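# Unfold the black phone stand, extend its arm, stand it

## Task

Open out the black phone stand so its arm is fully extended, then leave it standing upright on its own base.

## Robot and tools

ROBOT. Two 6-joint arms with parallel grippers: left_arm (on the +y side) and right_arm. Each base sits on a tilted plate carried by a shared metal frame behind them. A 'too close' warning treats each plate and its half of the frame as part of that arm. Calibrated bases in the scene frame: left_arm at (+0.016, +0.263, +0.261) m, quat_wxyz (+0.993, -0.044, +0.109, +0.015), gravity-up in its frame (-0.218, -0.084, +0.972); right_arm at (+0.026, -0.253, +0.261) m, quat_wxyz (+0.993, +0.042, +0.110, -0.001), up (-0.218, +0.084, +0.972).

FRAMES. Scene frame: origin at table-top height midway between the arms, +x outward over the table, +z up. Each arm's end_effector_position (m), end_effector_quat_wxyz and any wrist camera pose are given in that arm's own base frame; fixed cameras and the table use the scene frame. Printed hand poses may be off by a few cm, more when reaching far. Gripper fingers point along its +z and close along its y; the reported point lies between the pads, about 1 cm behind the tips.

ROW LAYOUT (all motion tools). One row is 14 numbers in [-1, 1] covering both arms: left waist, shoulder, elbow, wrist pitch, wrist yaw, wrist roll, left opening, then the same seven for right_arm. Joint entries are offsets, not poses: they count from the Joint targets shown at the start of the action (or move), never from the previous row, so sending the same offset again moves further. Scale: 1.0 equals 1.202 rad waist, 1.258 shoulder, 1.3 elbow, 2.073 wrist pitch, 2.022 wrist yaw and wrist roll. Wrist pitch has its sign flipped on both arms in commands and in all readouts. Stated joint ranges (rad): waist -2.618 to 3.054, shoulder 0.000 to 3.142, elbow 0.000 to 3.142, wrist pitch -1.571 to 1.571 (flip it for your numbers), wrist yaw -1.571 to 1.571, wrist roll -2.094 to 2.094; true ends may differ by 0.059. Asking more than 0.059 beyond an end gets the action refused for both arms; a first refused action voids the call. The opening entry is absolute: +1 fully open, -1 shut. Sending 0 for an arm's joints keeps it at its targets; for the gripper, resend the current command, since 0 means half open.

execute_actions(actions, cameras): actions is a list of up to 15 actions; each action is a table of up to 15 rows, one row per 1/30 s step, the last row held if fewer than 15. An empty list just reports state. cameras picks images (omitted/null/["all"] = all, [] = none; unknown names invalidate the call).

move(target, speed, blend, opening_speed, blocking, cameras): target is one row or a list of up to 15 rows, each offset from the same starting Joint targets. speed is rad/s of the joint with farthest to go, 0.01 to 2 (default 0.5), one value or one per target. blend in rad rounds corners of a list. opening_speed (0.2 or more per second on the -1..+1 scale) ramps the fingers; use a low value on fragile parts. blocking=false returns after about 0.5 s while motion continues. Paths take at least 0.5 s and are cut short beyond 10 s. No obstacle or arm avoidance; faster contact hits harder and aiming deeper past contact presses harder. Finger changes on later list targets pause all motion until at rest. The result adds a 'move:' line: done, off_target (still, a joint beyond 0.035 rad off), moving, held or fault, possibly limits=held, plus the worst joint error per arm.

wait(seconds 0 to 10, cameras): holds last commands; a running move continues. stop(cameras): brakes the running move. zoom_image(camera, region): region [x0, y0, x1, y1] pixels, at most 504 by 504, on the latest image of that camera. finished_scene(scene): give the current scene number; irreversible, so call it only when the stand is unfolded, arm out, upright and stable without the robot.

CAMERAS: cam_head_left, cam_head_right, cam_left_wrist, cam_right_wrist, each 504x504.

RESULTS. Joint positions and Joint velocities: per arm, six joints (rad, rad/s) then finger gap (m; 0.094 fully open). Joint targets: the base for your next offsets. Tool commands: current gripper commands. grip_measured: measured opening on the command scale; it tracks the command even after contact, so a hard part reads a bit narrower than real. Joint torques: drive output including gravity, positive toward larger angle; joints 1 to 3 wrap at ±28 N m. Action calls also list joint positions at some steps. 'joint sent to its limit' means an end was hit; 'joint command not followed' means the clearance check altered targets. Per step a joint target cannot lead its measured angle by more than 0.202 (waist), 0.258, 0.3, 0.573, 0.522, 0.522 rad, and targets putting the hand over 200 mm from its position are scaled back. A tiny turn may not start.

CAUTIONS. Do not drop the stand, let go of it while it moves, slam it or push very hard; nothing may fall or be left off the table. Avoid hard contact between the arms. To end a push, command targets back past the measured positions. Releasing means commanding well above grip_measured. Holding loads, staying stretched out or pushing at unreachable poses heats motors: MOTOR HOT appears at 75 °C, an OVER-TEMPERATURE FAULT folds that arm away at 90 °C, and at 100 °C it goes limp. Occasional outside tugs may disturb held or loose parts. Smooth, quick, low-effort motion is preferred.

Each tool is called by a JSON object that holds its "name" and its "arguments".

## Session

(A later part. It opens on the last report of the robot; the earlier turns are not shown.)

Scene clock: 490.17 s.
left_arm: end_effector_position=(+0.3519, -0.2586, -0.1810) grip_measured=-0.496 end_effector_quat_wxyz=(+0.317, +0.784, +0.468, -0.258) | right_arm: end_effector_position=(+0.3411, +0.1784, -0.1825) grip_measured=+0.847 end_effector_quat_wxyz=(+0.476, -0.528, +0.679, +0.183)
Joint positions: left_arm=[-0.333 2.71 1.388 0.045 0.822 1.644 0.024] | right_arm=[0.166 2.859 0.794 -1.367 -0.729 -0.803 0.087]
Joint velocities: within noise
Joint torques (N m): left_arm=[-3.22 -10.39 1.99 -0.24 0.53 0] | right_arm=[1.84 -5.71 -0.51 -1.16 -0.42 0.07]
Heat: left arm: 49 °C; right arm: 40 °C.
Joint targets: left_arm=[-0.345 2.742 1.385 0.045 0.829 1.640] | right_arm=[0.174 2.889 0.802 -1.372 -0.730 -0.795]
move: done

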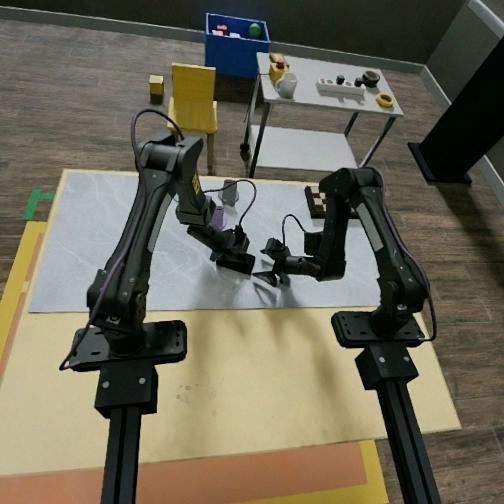

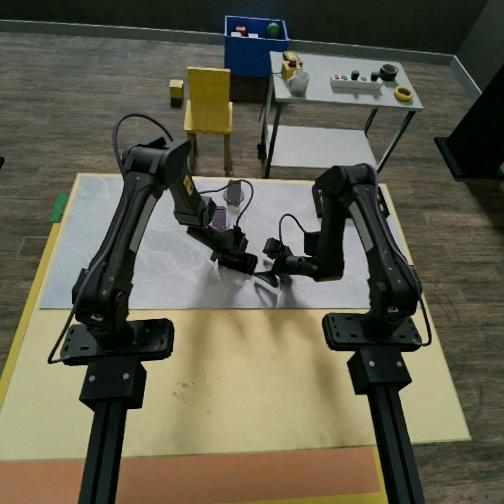

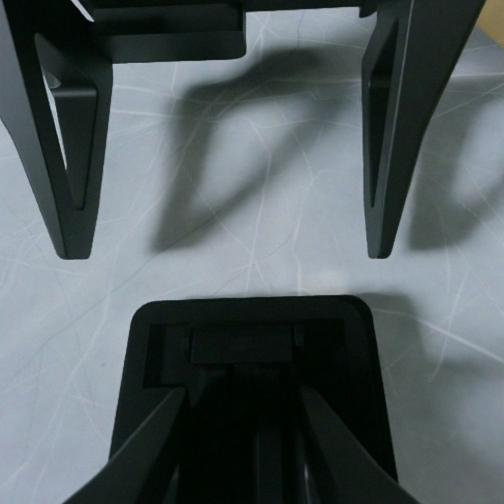

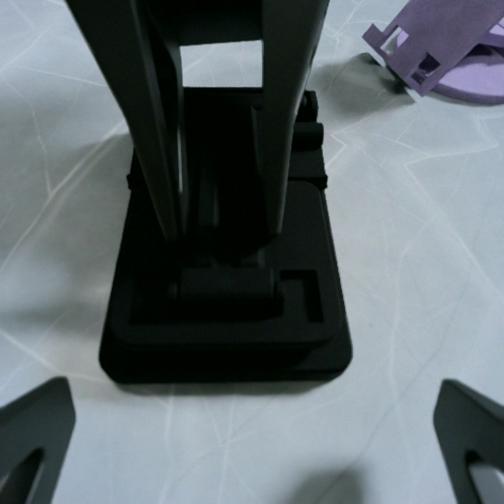

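{"name": "move", "arguments": {"target": [0,0,0,0,0,0,-0.65,0.07,0.0226,0.0504,-0.0029,0.0247,0.0359,0.85], "speed": 0.06}}

{"name": "zoom_image", "arguments": {"camera": "cam_head_left", "region": [200, 220, 300, 300]}}

Scene clock: 498.50 s.
left_arm: end_effector_position=(+0.3519, -0.2586, -0.1810) grip_measured=-0.496 end_effector_quat_wxyz=(+0.317, +0.784, +0.468, -0.258) | right_arm: end_effector_position=(+0.3476, +0.2050, -0.1883) grip_measured=+0.847 end_effector_quat_wxyz=(+0.477, -0.528, +0.677, +0.191)
Joint positions: left_arm=[-0.333 2.71 1.388 0.045 0.822 1.644 0.024] | right_arm=[0.249 2.887 0.86 -1.373 -0.68 -0.73 0.087]
Joint velocities: within noise
Joint torques (N m): left_arm=[-3.32 -10.54 1.83 -0.28 0.53 -0.04] | right_arm=[2.04 -5.93 -0.31 -1.28 -0.46 0.05]
Heat: left arm: 49 °C; right arm: 40 °C.
Joint targets: left_arm=[-0.345 2.742 1.385 0.045 0.829 1.640] | right_arm=[0.258 2.918 0.867 -1.378 -0.680 -0.723]
move: done

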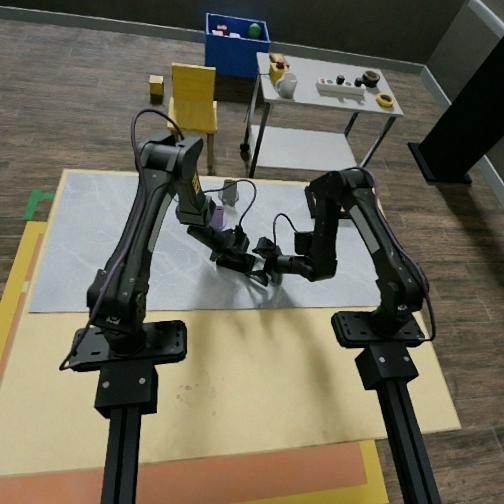

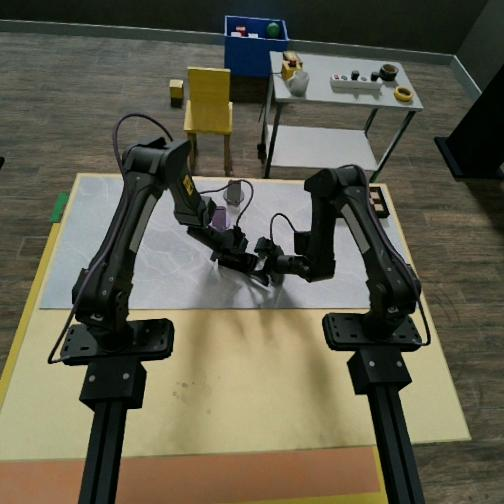

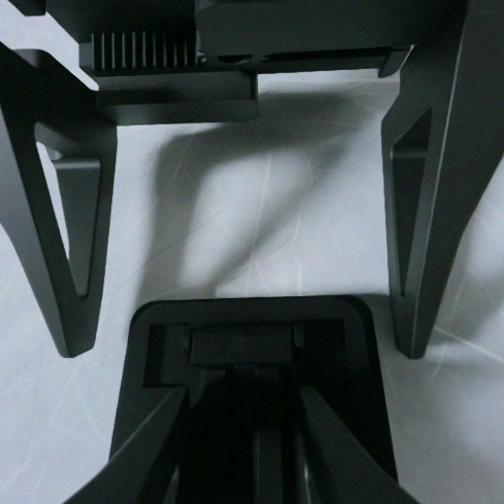

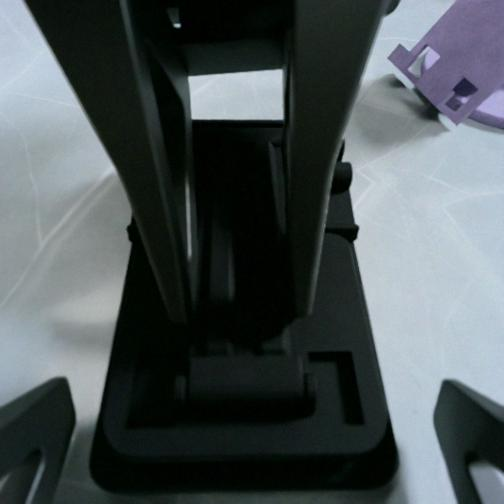

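Scaled by 5.040 from the camera's 504x504 image, which has a finer 720x720 frame.

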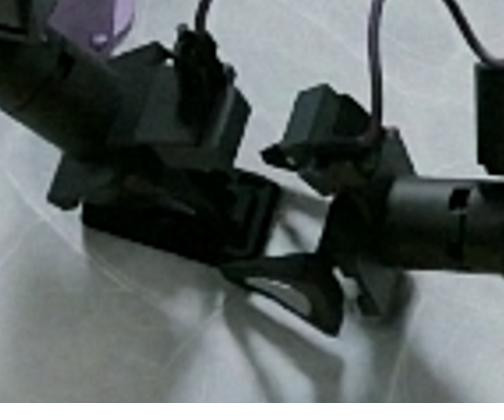

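{"name": "move", "arguments": {"target": [0,0,0,0,0,0,-0.65,-0.001,0.0123,0.0112,-0.0005,0,0,0.85], "speed": 0.04, "cameras": []}}

{"name": "move", "arguments": {"target": [0,0,0,0,0,0,-0.65,0,0,0,0,0,0,0.2], "opening_speed": 0.25, "cameras": ["cam_left_wrist","cam_right_wrist"]}}

Scene clock: 507.87 s.
left_arm: end_effector_position=(+0.3519, -0.2586, -0.1810) grip_measured=-0.496 end_effector_quat_wxyz=(+0.317, +0.784, +0.468, -0.258) | right_arm: end_effector_position=(+0.3483, +0.2050, -0.1923) grip_measured=+0.847 end_effector_quat_wxyz=(+0.477, -0.527, +0.677, +0.191)
Joint positions: left_arm=[-0.333 2.71 1.388 0.045 0.822 1.644 0.024] | right_arm=[0.249 2.903 0.874 -1.375 -0.679 -0.729 0.087]
Joint velocities: within noise
Joint torques (N m): left_arm=[-3.07 -10.41 2 -0.23 0.52 -0.04] | right_arm=[2.03 -6.01 -0.29 -1.25 -0.41 0.09]
Heat: left arm: 49 °C; right arm: 40 °C.
Joint targets: left_arm=[-0.345 2.742 1.385 0.045 0.829 1.640] | right_arm=[0.257 2.933 0.882 -1.379 -0.680 -0.723]
move: done
No camera images: "cameras" was empty.

Scene clock: 510.67 s.
left_arm: end_effector_position=(+0.3531, -0.2590, -0.1808) grip_measured=-0.496 end_effector_quat_wxyz=(+0.319, +0.784, +0.466, -0.256) | right_arm: end_effector_position=(+0.3484, +0.2051, -0.1922) grip_measured=+0.476 end_effector_quat_wxyz=(+0.477, -0.527, +0.677, +0.191)
Joint positions: left_arm=[-0.333 2.71 1.388 0.039 0.822 1.644 0.024] | right_arm=[0.249 2.903 0.875 -1.375 -0.679 -0.729 0.069]
Joint velocities: within noise
Joint torques (N m): left_arm=[-3.08 -10.55 1.99 -0.21 0.53 0.02] | right_arm=[2 -6.01 -0.34 -1.26 -0.38 0.04]
Heat: left arm: 49 °C; right arm: 40 °C.
Joint targets: left_arm=[-0.345 2.742 1.385 0.045 0.829 1.640] | right_arm=[0.257 2.933 0.882 -1.379 -0.680 -0.723]
move: done
Images, in order (width x height): cam_left_wrist 504x504, cam_right_wrist 504x504.

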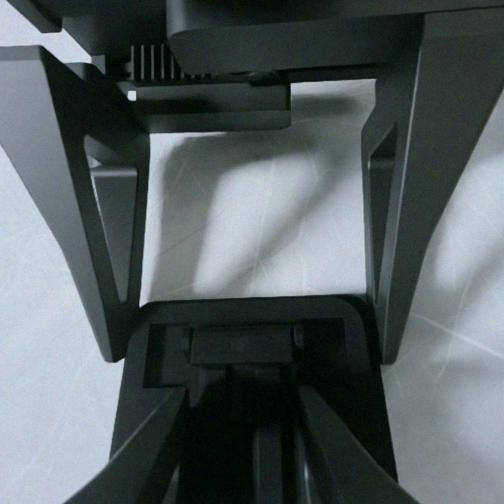

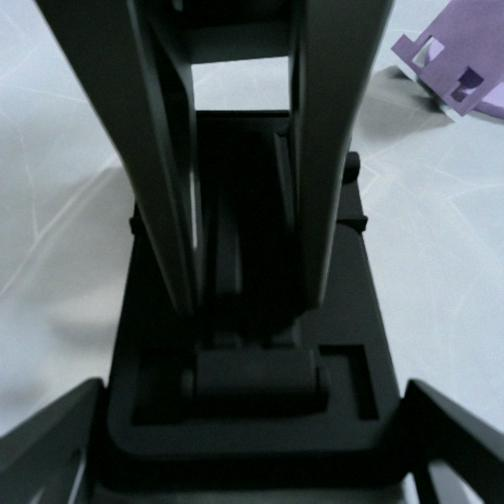

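{"name": "move", "arguments": {"target": [0.0499,0,0.0885,0.1134,0.0697,0.041,-0.65,0,0,0,0,0,0,0.2], "speed": 0.1}}

{"name": "zoom_image", "arguments": {"camera": "cam_head_left", "region": [200, 220, 300, 300]}}

Scene clock: 600.03 s.
left_arm: end_effector_position=(+0.3583, -0.2543, -0.1673) grip_measured=-0.496 end_effector_quat_wxyz=(+0.319, +0.775, +0.458, -0.296) | right_arm: end_effector_position=(+0.3526, +0.2110, -0.1826) grip_measured=+0.475 end_effector_quat_wxyz=(+0.494, -0.522, +0.667, +0.199)
Joint positions: left_arm=[-0.297 2.726 1.487 0.226 0.896 1.726 0.024] | right_arm=[0.255 2.903 0.881 -1.421 -0.697 -0.695 0.069]
Joint velocities: within noise
Joint torques (N m): left_arm=[-0.96 -12.23 3.45 0.48 1.27 -0.01] | right_arm=[1.57 -6.09 -0.81 -0.8 -0.17 -0.34]
Heat: left arm: 49 °C; right arm: 39 °C.
Joint targets: left_arm=[-0.285 2.741 1.500 0.280 0.970 1.723] | right_arm=[0.257 2.933 0.882 -1.379 -0.680 -0.723]
move: off_target (left_arm, right_arm); left_arm: the wrist yaw is farthest, 0.074 rad from its target; right_arm: the wrist pitch is farthest, 0.042 rad from its target

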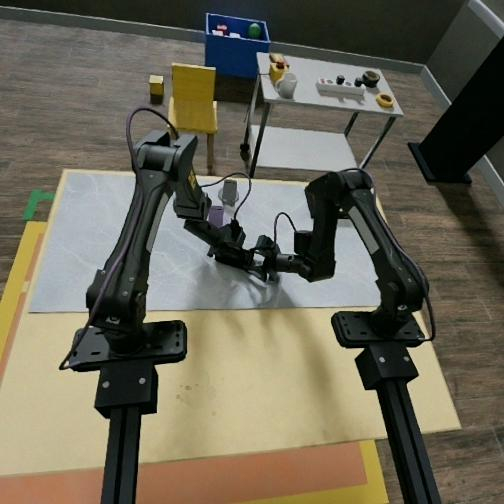

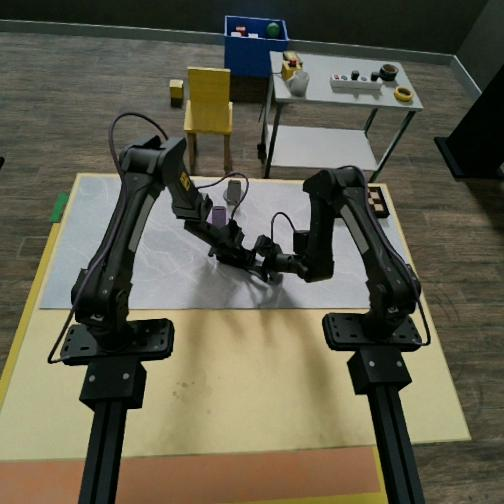

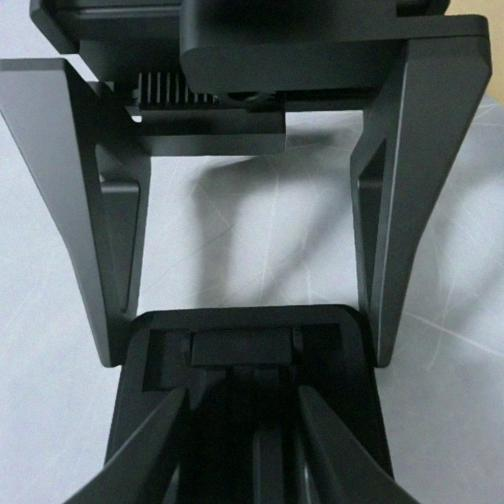

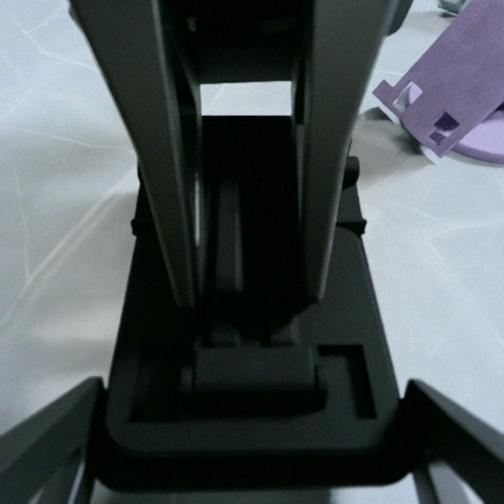

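Scaled by 5.040 from the camera's 504x504 image, which has a finer 720x720 frame.

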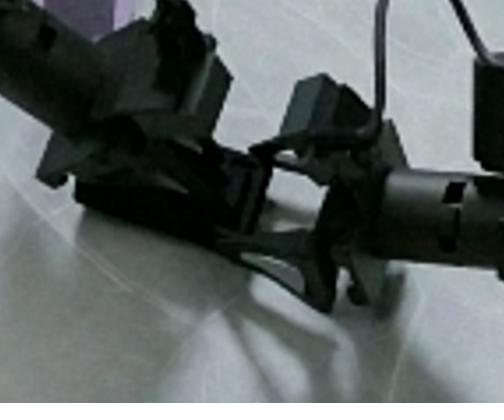

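{"name": "move", "arguments": {"target": [0,0,0,0,0,0,-0.65,0,0.066,0.0466,0.028,0,0,0.2], "speed": 0.08}}

{"name": "zoom_image", "arguments": {"camera": "cam_head_left", "region": [200, 220, 300, 300]}}

Scene clock: 609.33 s.
left_arm: end_effector_position=(+0.3580, -0.2488, -0.1736) grip_measured=-0.496 end_effector_quat_wxyz=(+0.310, +0.776, +0.466, -0.292) | right_arm: end_effector_position=(+0.3537, +0.2159, -0.1932) grip_measured=+0.475 end_effector_quat_wxyz=(+0.498, -0.525, +0.657, +0.212)
Joint positions: left_arm=[-0.29 2.735 1.489 0.233 0.876 1.726 0.024] | right_arm=[0.255 2.957 0.94 -1.427 -0.728 -0.692 0.069]
Joint velocities: within noise
Joint torques (N m): left_arm=[-1.58 -12.88 3.28 0.48 1.46 -0.02] | right_arm=[1.7 -4.29 -0.59 -0.28 0.19 -0.39]
Heat: left arm: 50 °C; right arm: 39 °C.
Joint targets: left_arm=[-0.285 2.742 1.500 0.280 0.970 1.723] | right_arm=[0.257 3.017 0.942 -1.321 -0.680 -0.723]
move: off_target (left_arm, right_arm); left_arm: the wrist yaw is farthest, 0.094 rad from its target; right_arm: the wrist pitch is farthest, 0.106 rad from its target

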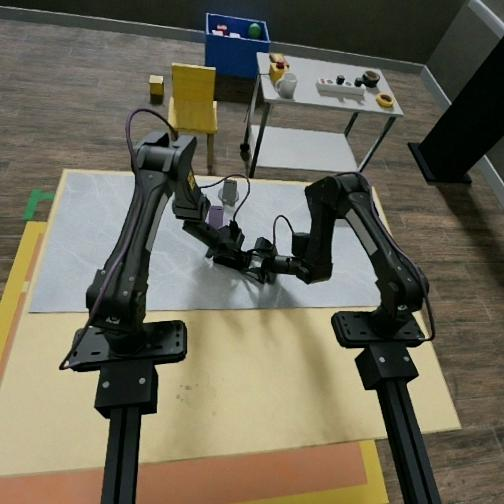

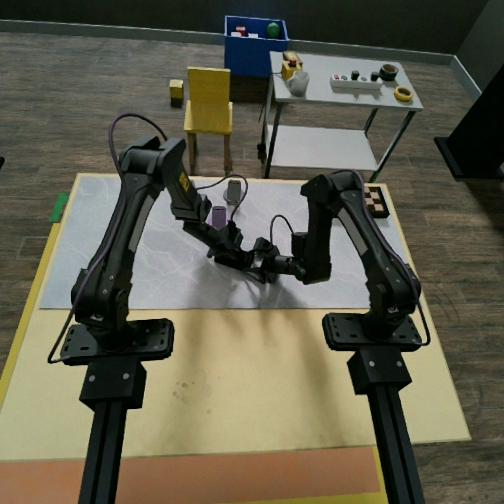

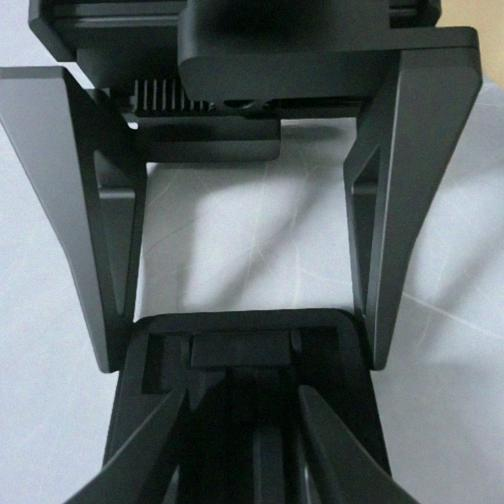

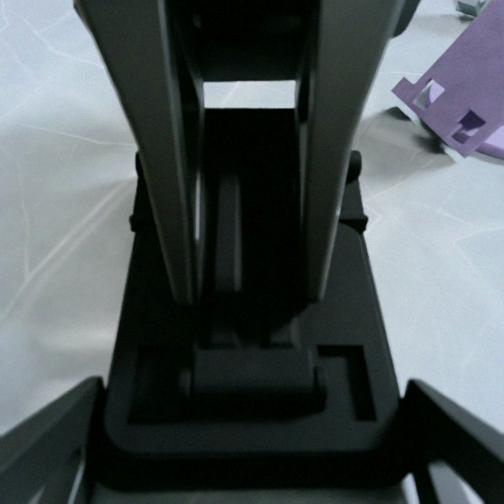

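Scaled by 5.040 from the camera's 504x504 image, which has a finer 720x720 frame.

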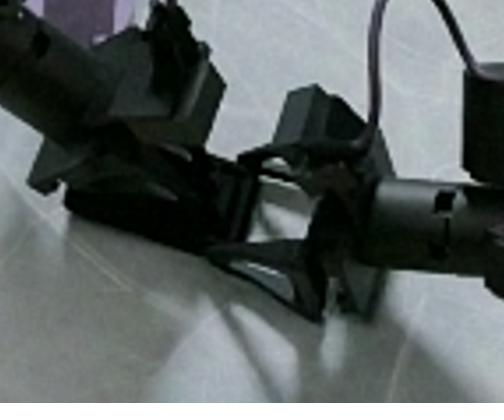

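{"name": "move", "arguments": {"target": [0.0283,-0.0199,0.0077,0.0531,0.0396,0.0381,-0.65,0,0.016,0.01,0.03,0.01,0,0.2], "speed": 0.08}}

{"name": "zoom_image", "arguments": {"camera": "cam_head_left", "region": [200, 220, 300, 300]}}

Scene clock: 616.57 s.
left_arm: end_effector_position=(+0.3546, -0.2392, -0.1688) grip_measured=-0.503 end_effector_quat_wxyz=(+0.310, +0.766, +0.469, -0.311) | right_arm: end_effector_position=(+0.3519, +0.2243, -0.1932) grip_measured=+0.475 end_effector_quat_wxyz=(+0.501, -0.535, +0.644, +0.220)
Joint positions: left_arm=[-0.261 2.735 1.497 0.302 0.908 1.767 0.023] | right_arm=[0.271 2.967 0.96 -1.427 -0.747 -0.698 0.069]
Joint velocities: within noise
Joint torques (N m): left_arm=[-1.11 -15.23 3.58 1 1.93 0.41] | right_arm=[0.39 -3.59 -1.02 0.34 0.64 -0.31]
Heat: left arm: 51 °C; right arm: 38 °C.
Joint targets: left_arm=[-0.251 2.716 1.510 0.390 1.050 1.800] | right_arm=[0.257 3.037 0.956 -1.259 -0.660 -0.723]
move: off_target (left_arm, right_arm); left_arm: the wrist yaw is farthest, 0.142 rad from its target; right_arm: the wrist pitch is farthest, 0.169 rad from its target

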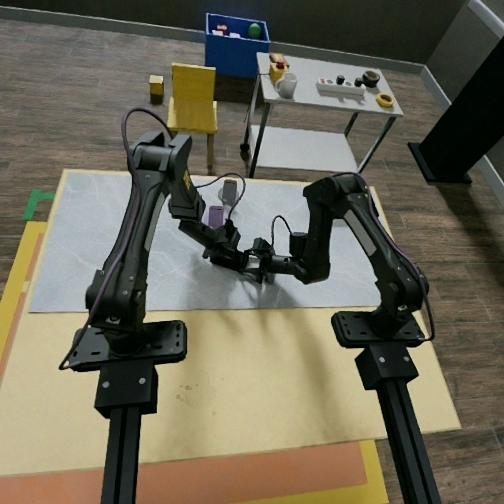

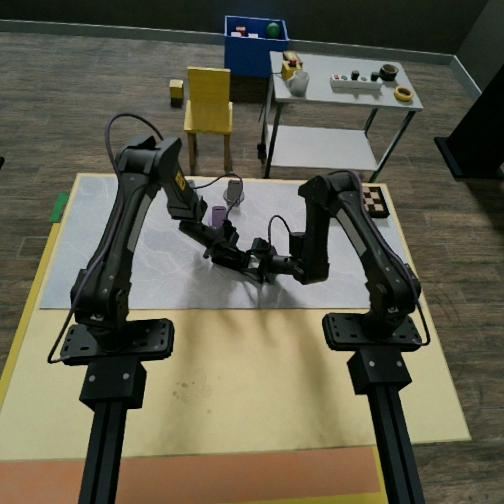

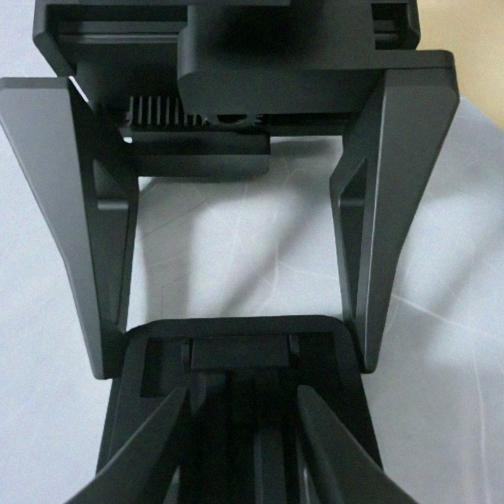

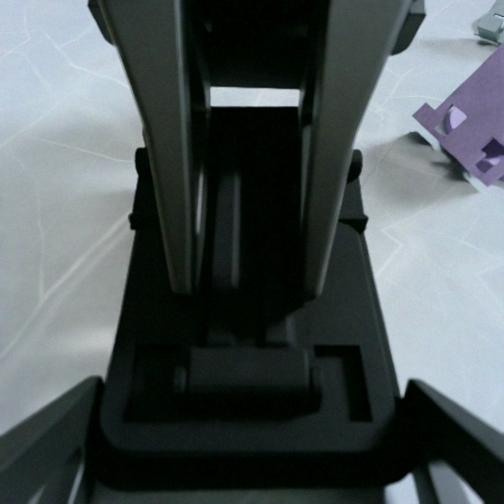

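Scaled by 5.040 from the camera's 504x504 image, which has a finer 720x720 frame.

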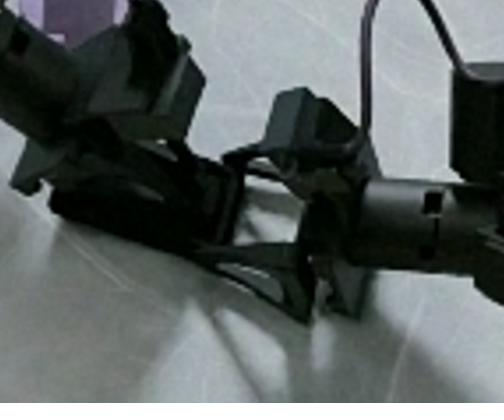

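{"name": "move", "arguments": {"target": [0,-0.0424,-0.0314,0.006,0,0,-0.65,-0.02,0.0288,0.0052,0,0,0,0.2], "speed": 0.08}}

{"name": "zoom_image", "arguments": {"camera": "cam_head_left", "region": [200, 220, 300, 300]}}

Scene clock: 633.10 s.
left_arm: end_effector_position=(+0.3471, -0.2375, -0.1709) grip_measured=-0.503 end_effector_quat_wxyz=(+0.303, +0.764, +0.473, -0.318) | right_arm: end_effector_position=(+0.3459, +0.2242, -0.1972) grip_measured=+0.475 end_effector_quat_wxyz=(+0.501, -0.532, +0.642, +0.231)
Joint positions: left_arm=[-0.261 2.735 1.48 0.308 0.91 1.768 0.023] | right_arm=[0.266 2.995 0.966 -1.453 -0.771 -0.685 0.069]
Joint velocities: within noise
Joint torques (N m): left_arm=[-0.94 -20.01 1.33 1.17 1.9 0.37] | right_arm=[-1.22 -2.71 -1.14 0.59 0.95 -0.48]
Heat: left arm: 54 °C; right arm: 37 °C.
Joint targets: left_arm=[-0.251 2.663 1.469 0.403 1.050 1.800] | right_arm=[0.233 3.073 0.962 -1.259 -0.660 -0.723]
move: off_target (left_arm, right_arm); left_arm: the wrist yaw is farthest, 0.140 rad from its target; right_arm: the wrist pitch is farthest, 0.194 rad from its target

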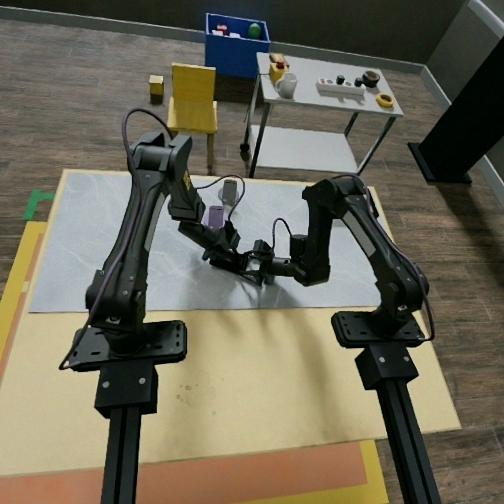

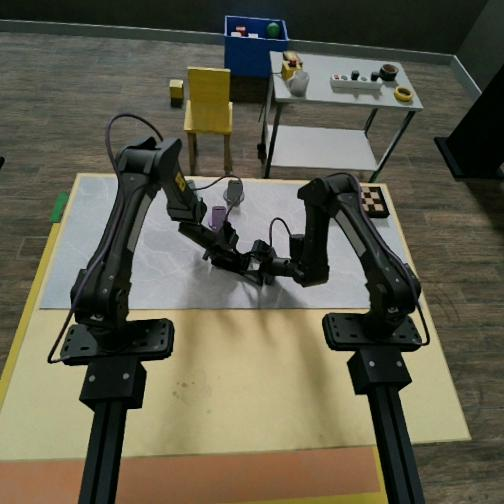

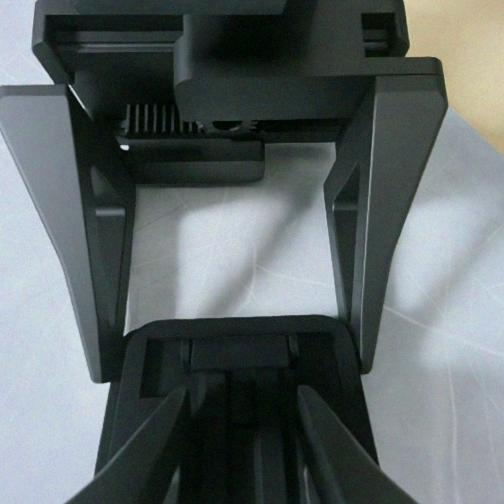

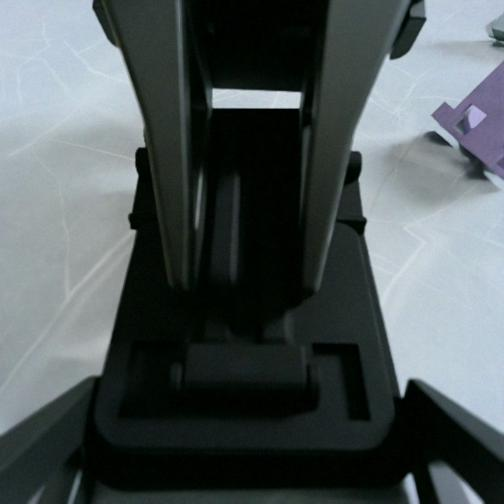

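Scaled by 5.040 from the camera's 504x504 image, which has a finer 720x720 frame.

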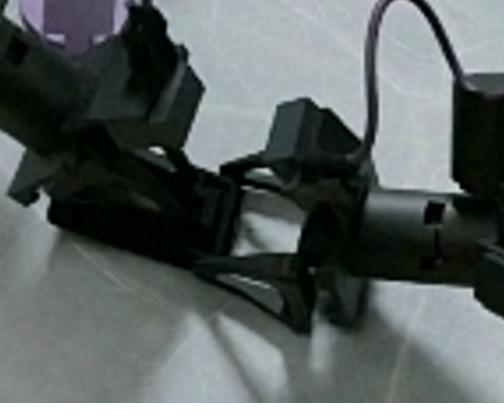

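{"name": "zoom_image", "arguments": {"camera": "cam_right_wrist", "region": [70, 200, 430, 504]}}

{"name": "zoom_image", "arguments": {"camera": "cam_left_wrist", "region": [80, 280, 400, 504]}}

Scaled by 1.400 from the camera's 504x504 image, which has a finer 720x720 frame.

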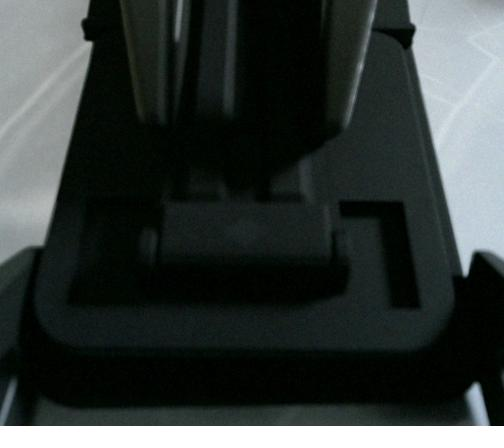

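Scaled by 1.575 from the camera's 504x504 image, which has a finer 720x720 frame.

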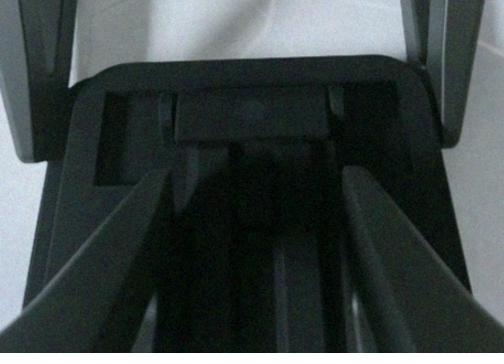

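{"name": "move", "arguments": {"target": [0,-0.02,0,0.03,0.05,0,-0.75,0,0.0,0.005,0.04,0.03,0,0.1], "speed": 0.08}}

{"name": "zoom_image", "arguments": {"camera": "cam_right_wrist", "region": [70, 200, 430, 504]}}

Scene clock: 684.83 s.
left_arm: end_effector_position=(+0.3447, -0.2403, -0.1603) grip_measured=-0.503 end_effector_quat_wxyz=(+0.316, +0.753, +0.468, -0.339) | right_arm: end_effector_position=(+0.3455, +0.2239, -0.1973) grip_measured=+0.475 end_effector_quat_wxyz=(+0.500, -0.532, +0.642, +0.233)
Joint positions: left_arm=[-0.255 2.728 1.48 0.334 0.964 1.78 0.023] | right_arm=[0.265 2.996 0.966 -1.451 -0.775 -0.684 0.069]
Joint velocities: within noise
Joint torques (N m): left_arm=[-1.5 -21.72 1.36 1.58 2.46 0.28] | right_arm=[-1.11 -2.78 -0.42 1.43 1.69 -0.49]
Heat: left arm: 68 °C; right arm: 35 °C.
Joint targets: left_arm=[-0.251 2.638 1.469 0.465 1.151 1.800] | right_arm=[0.233 3.073 0.969 -1.176 -0.599 -0.723]
move: off_target (left_arm, right_arm); left_arm: the wrist yaw is farthest, 0.187 rad from its target; right_arm: the wrist pitch is farthest, 0.275 rad from its target

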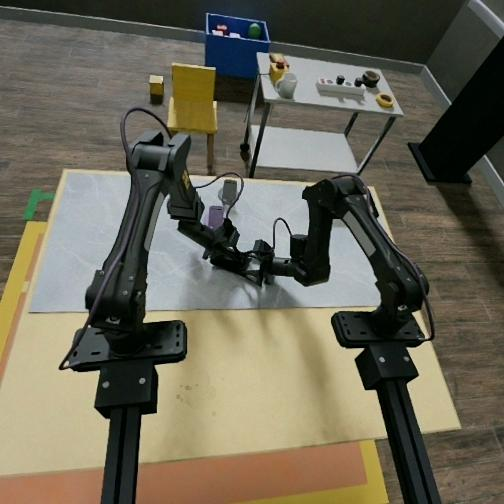

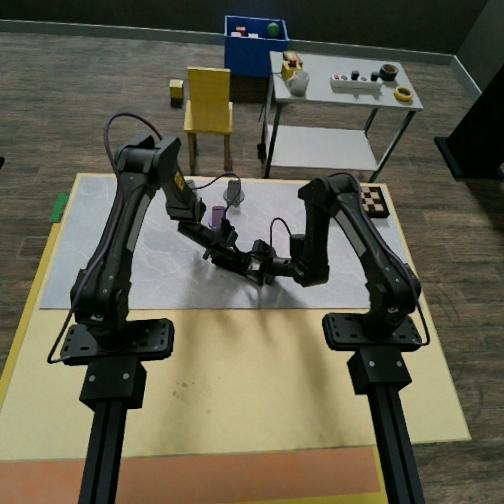

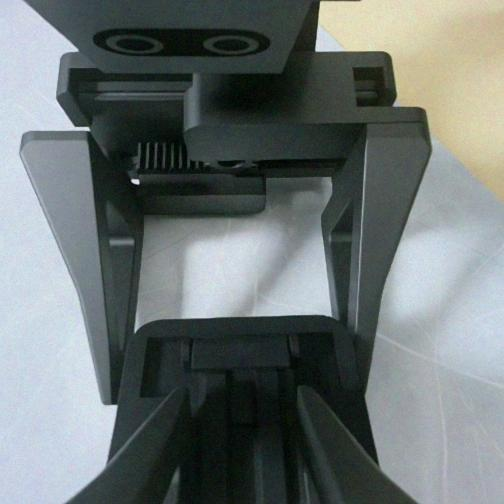

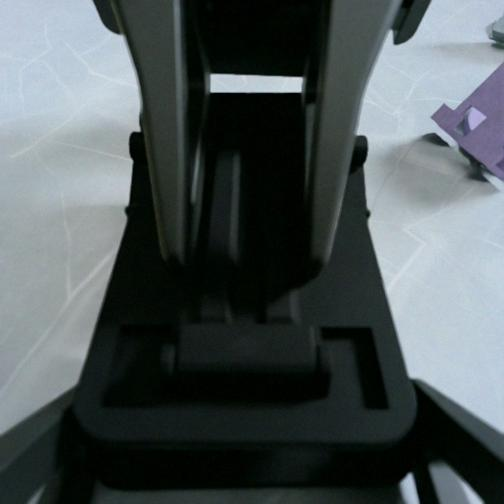

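Scaled by 1.400 from the camera's 504x504 image, which has a finer 720x720 frame.

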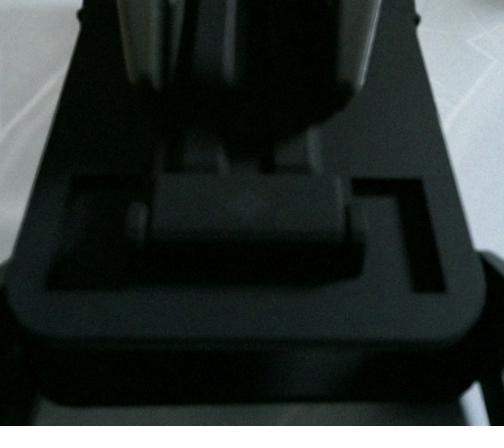

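{"name": "move", "arguments": {"target": [0.0341,-0.0302,-0.0454,-0.0169,0.0193,0.01,-0.75,0,0,0,0,0,0,0.1], "speed": 0.1, "cameras": ["cam_left_wrist","cam_right_wrist"]}}

Scene clock: 702.10 s.
left_arm: end_effector_position=(+0.3457, -0.2422, -0.0932) grip_measured=-0.748 end_effector_quat_wxyz=(+0.386, +0.704, +0.448, -0.393) | right_arm: end_effector_position=(+0.3434, +0.2260, -0.1996) grip_measured=+0.475 end_effector_quat_wxyz=(+0.497, -0.540, +0.637, +0.237)
Joint positions: left_arm=[-0.215 2.61 1.419 0.411 1.166 1.815 0.012] | right_arm=[0.267 2.997 0.975 -1.428 -0.789 -0.705 0.069]
Joint velocities: within noise
Joint torques (N m): left_arm=[-1.36 -13.9 1.69 0.4 0.79 0.12] | right_arm=[-1.33 -2.92 -1.36 1.17 1.86 -0.24]
Heat: left arm: 65 °C; right arm: 35 °C.
Joint targets: left_arm=[-0.210 2.600 1.411 0.430 1.190 1.820] | right_arm=[0.233 3.073 0.969 -1.176 -0.599 -0.723]
move: off_target (right_arm); right_arm: the wrist pitch is farthest, 0.252 rad from its target
Images, in order (width x height): cam_left_wrist 504x504, cam_right_wrist 504x504.

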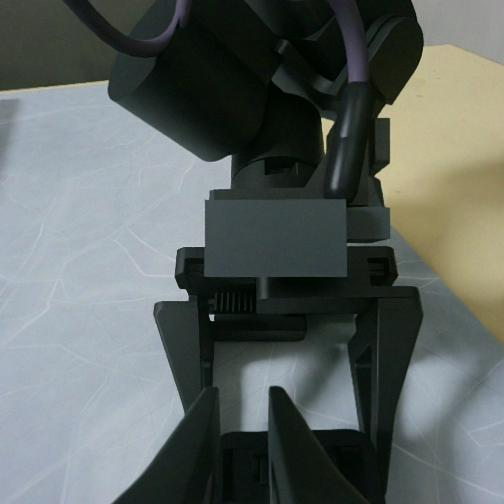

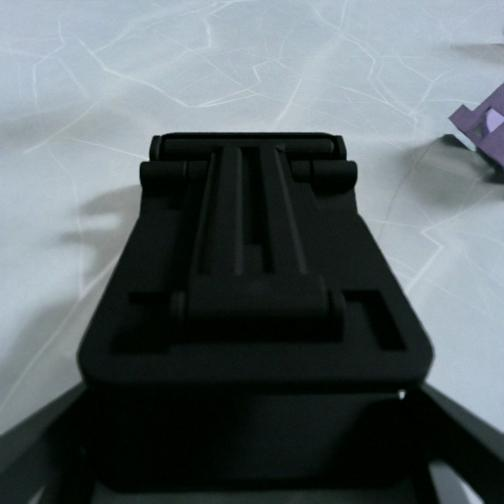

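{"name": "move", "arguments": {"target": [0.15,-0.12,0,0,0,0,-0.75,0,0,0,0,0,0,0.1], "speed": 0.3}}

{"name": "zoom_image", "arguments": {"camera": "cam_head_left", "region": [200, 220, 300, 300]}}

Scene clock: 712.53 s.
left_arm: end_effector_position=(+0.4097, -0.1748, -0.0396) grip_measured=-0.748 end_effector_quat_wxyz=(+0.456, +0.681, +0.481, -0.312) | right_arm: end_effector_position=(+0.3434, +0.2260, -0.1996) grip_measured=+0.475 end_effector_quat_wxyz=(+0.497, -0.540, +0.637, +0.237)
Joint positions: left_arm=[-0.029 2.47 1.419 0.416 1.168 1.816 0.012] | right_arm=[0.267 2.997 0.975 -1.428 -0.789 -0.705 0.069]
Joint velocities: within noise
Joint torques (N m): left_arm=[-1.33 -15.6 2.41 0.11 0.74 0.07] | right_arm=[-1.29 -2.96 -1.4 1.17 1.87 -0.21]
Heat: left arm: 61 °C; right arm: 34 °C.
Joint targets: left_arm=[-0.030 2.449 1.411 0.430 1.190 1.820] | right_arm=[0.233 3.073 0.969 -1.176 -0.599 -0.723]
move: off_target (right_arm); right_arm: the wrist pitch is farthest, 0.252 rad from its target

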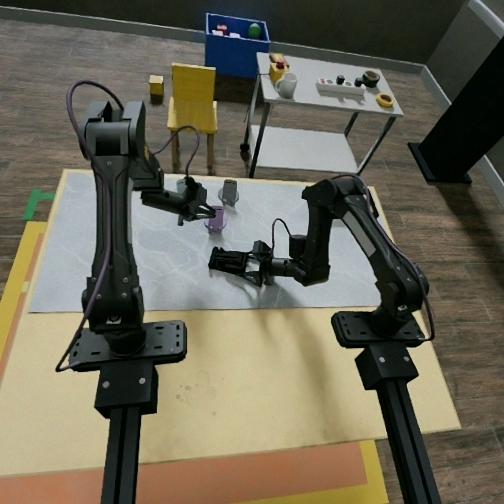

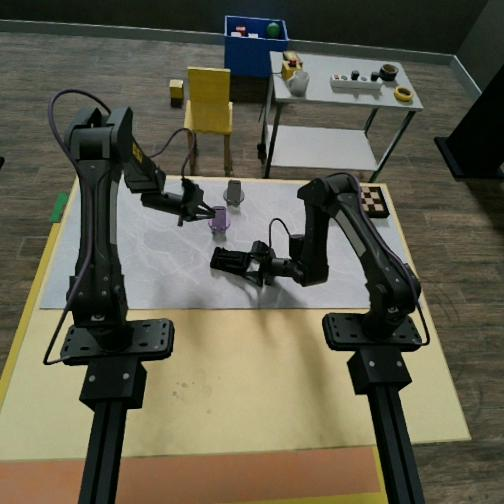

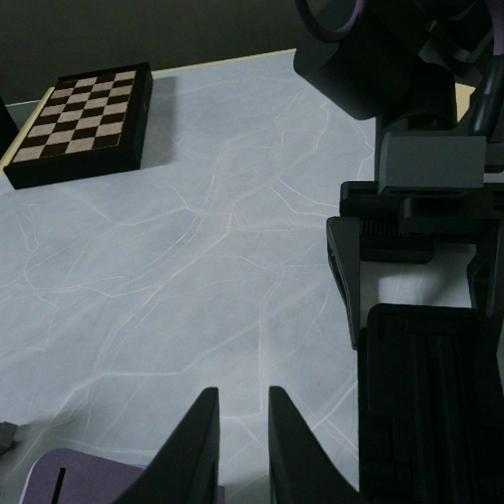

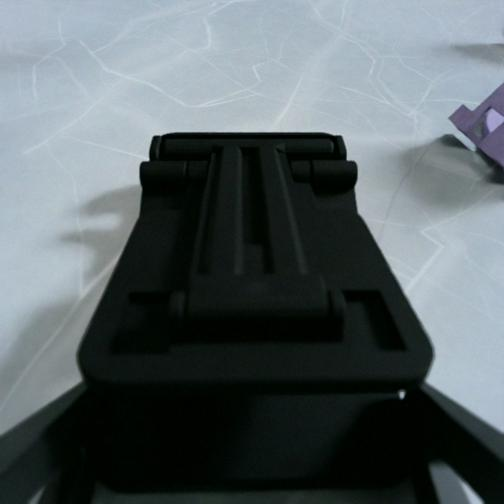

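Scaled by 5.040 from the camera's 504x504 image, which has a finer 720x720 frame.

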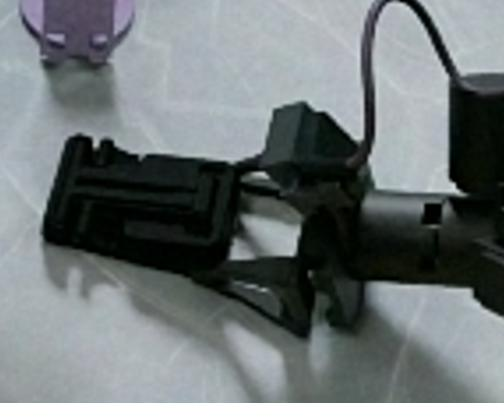

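{"name": "move", "arguments": {"target": [0,0,0,0,0,0,-0.75,0.0283,-0.0397,0.003,-0.1216,-0.094,0.009,0.1], "speed": 0.15, "cameras": []}}

{"name": "move", "arguments": {"target": [0,0,0,0,0,0,-0.75,0,0,0,0,0,0,0.8], "opening_speed": 0.5, "cameras": ["cam_right_wrist"]}}

Scene clock: 720.30 s.
left_arm: end_effector_position=(+0.4097, -0.1748, -0.0396) grip_measured=-0.748 end_effector_quat_wxyz=(+0.456, +0.681, +0.481, -0.311) | right_arm: end_effector_position=(+0.3431, +0.2278, -0.1960) grip_measured=+0.475 end_effector_quat_wxyz=(+0.502, -0.542, +0.629, +0.241)
Joint positions: left_arm=[-0.029 2.47 1.419 0.416 1.168 1.816 0.012] | right_arm=[0.267 2.997 0.975 -1.444 -0.803 -0.703 0.069]
Joint velocities: within noise
Joint torques (N m): left_arm=[-1.11 -15.66 2.48 0.15 0.81 0.06] | right_arm=[1.39 -6.37 -1.02 -1.09 -0.25 -0.04]
Heat: left arm: 60 °C; right arm: 34 °C.
Joint targets: left_arm=[-0.030 2.449 1.411 0.430 1.190 1.820] | right_arm=[0.267 3.023 0.973 -1.428 -0.789 -0.705]
move: done
No camera images: "cameras" was empty.

Scene clock: 721.90 s.
left_arm: end_effector_position=(+0.4097, -0.1748, -0.0396) grip_measured=-0.748 end_effector_quat_wxyz=(+0.456, +0.681, +0.481, -0.311) | right_arm: end_effector_position=(+0.3443, +0.2270, -0.1965) grip_measured=+0.797 end_effector_quat_wxyz=(+0.503, -0.541, +0.631, +0.237)
Joint positions: left_arm=[-0.029 2.47 1.419 0.416 1.168 1.816 0.012] | right_arm=[0.267 2.997 0.975 -1.444 -0.794 -0.703 0.084]
Joint velocities: within noise
Joint torques (N m): left_arm=[-1.21 -15.8 2.37 0.13 0.77 0.09] | right_arm=[1.33 -6.45 -1.14 -1.08 -0.34 -0.06]
Heat: left arm: 59 °C; right arm: 35 °C.
Joint targets: left_arm=[-0.030 2.449 1.411 0.430 1.190 1.820] | right_arm=[0.267 3.023 0.973 -1.428 -0.789 -0.705]
move: done
Images, in order (width x height): cam_right_wrist 504x504.

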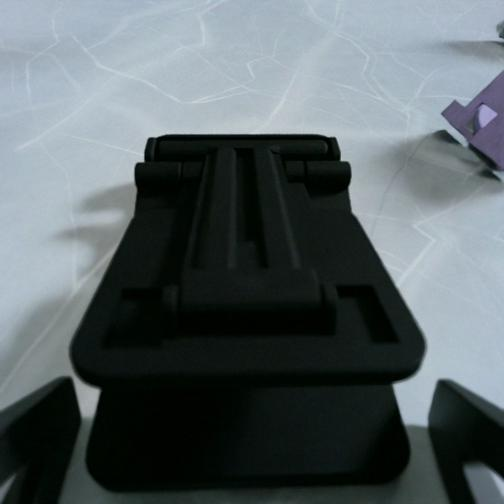

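{"name": "move", "arguments": {"target": [[0,0,0,0,0,0,-0.75,-0.0408,-0.3315,-0.25,0.1336,0.0589,0,0.8],[0,0,0,0,0,0,-0.75,-0.0408,-0.3315,-0.25,0.1336,0.0589,0.6963,-0.9]], "speed": [0.25,0.6], "opening_speed": 1.0}}

{"name": "zoom_image", "arguments": {"camera": "cam_head_left", "region": [200, 220, 300, 300]}}

Scene clock: 765.10 s.
left_arm: end_effector_position=(+0.4097, -0.1748, -0.0396) grip_measured=-0.748 end_effector_quat_wxyz=(+0.456, +0.681, +0.481, -0.311) | right_arm: end_effector_position=(+0.3234, +0.1885, -0.1499) grip_measured=-0.897 end_effector_quat_wxyz=(+0.184, +0.086, +0.879, +0.432)
Joint positions: left_arm=[-0.029 2.47 1.419 0.416 1.168 1.816 0.012] | right_arm=[0.225 2.624 0.657 -1.172 -0.668 0.703 0.005]
Joint velocities: within noise
Joint torques (N m): left_arm=[-1.55 -15.53 2.47 0.09 0.74 0.07] | right_arm=[0.68 -9.2 -1.59 -0.85 -0.42 -0.04]
Heat: left arm: 57 °C; right arm: 38 °C.
Joint targets: left_arm=[-0.030 2.449 1.411 0.430 1.190 1.820] | right_arm=[0.218 2.606 0.648 -1.151 -0.670 0.703]
move: done

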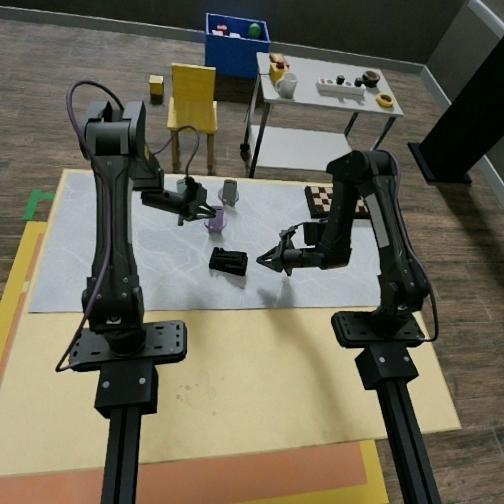

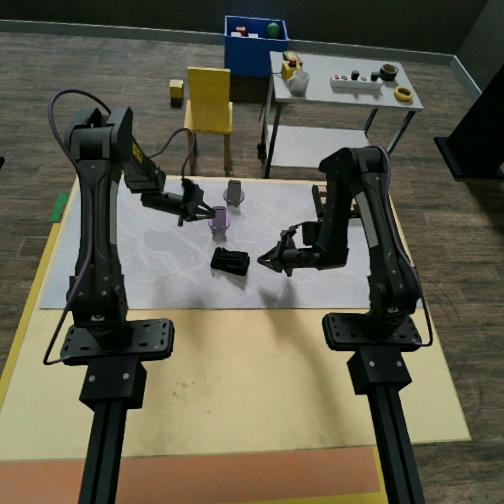

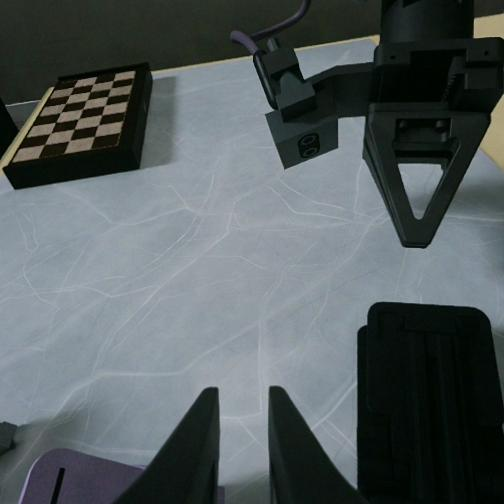

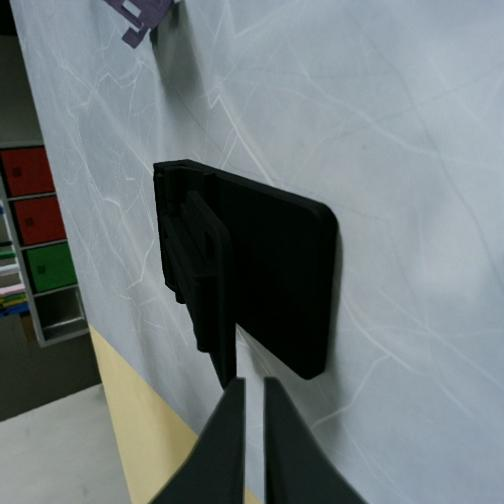

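Scaled by 5.040 from the camera's 504x504 image, which has a finer 720x720 frame.

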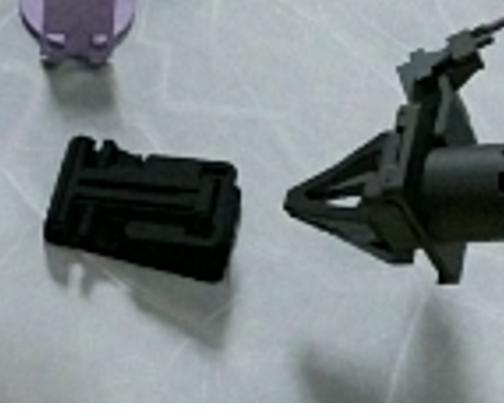

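{"name": "zoom_image", "arguments": {"camera": "cam_right_wrist", "region": [120, 130, 380, 450]}}

Scaled by 1.575 from the camera's 504x504 image, which has a finer 720x720 frame.

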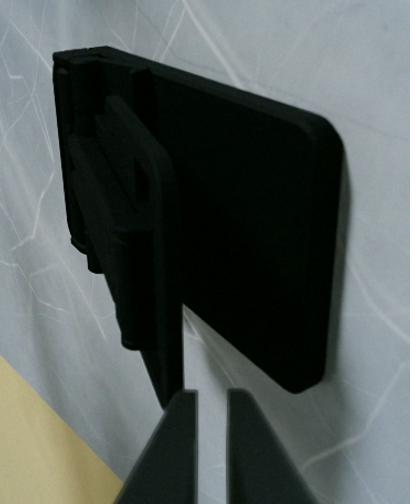

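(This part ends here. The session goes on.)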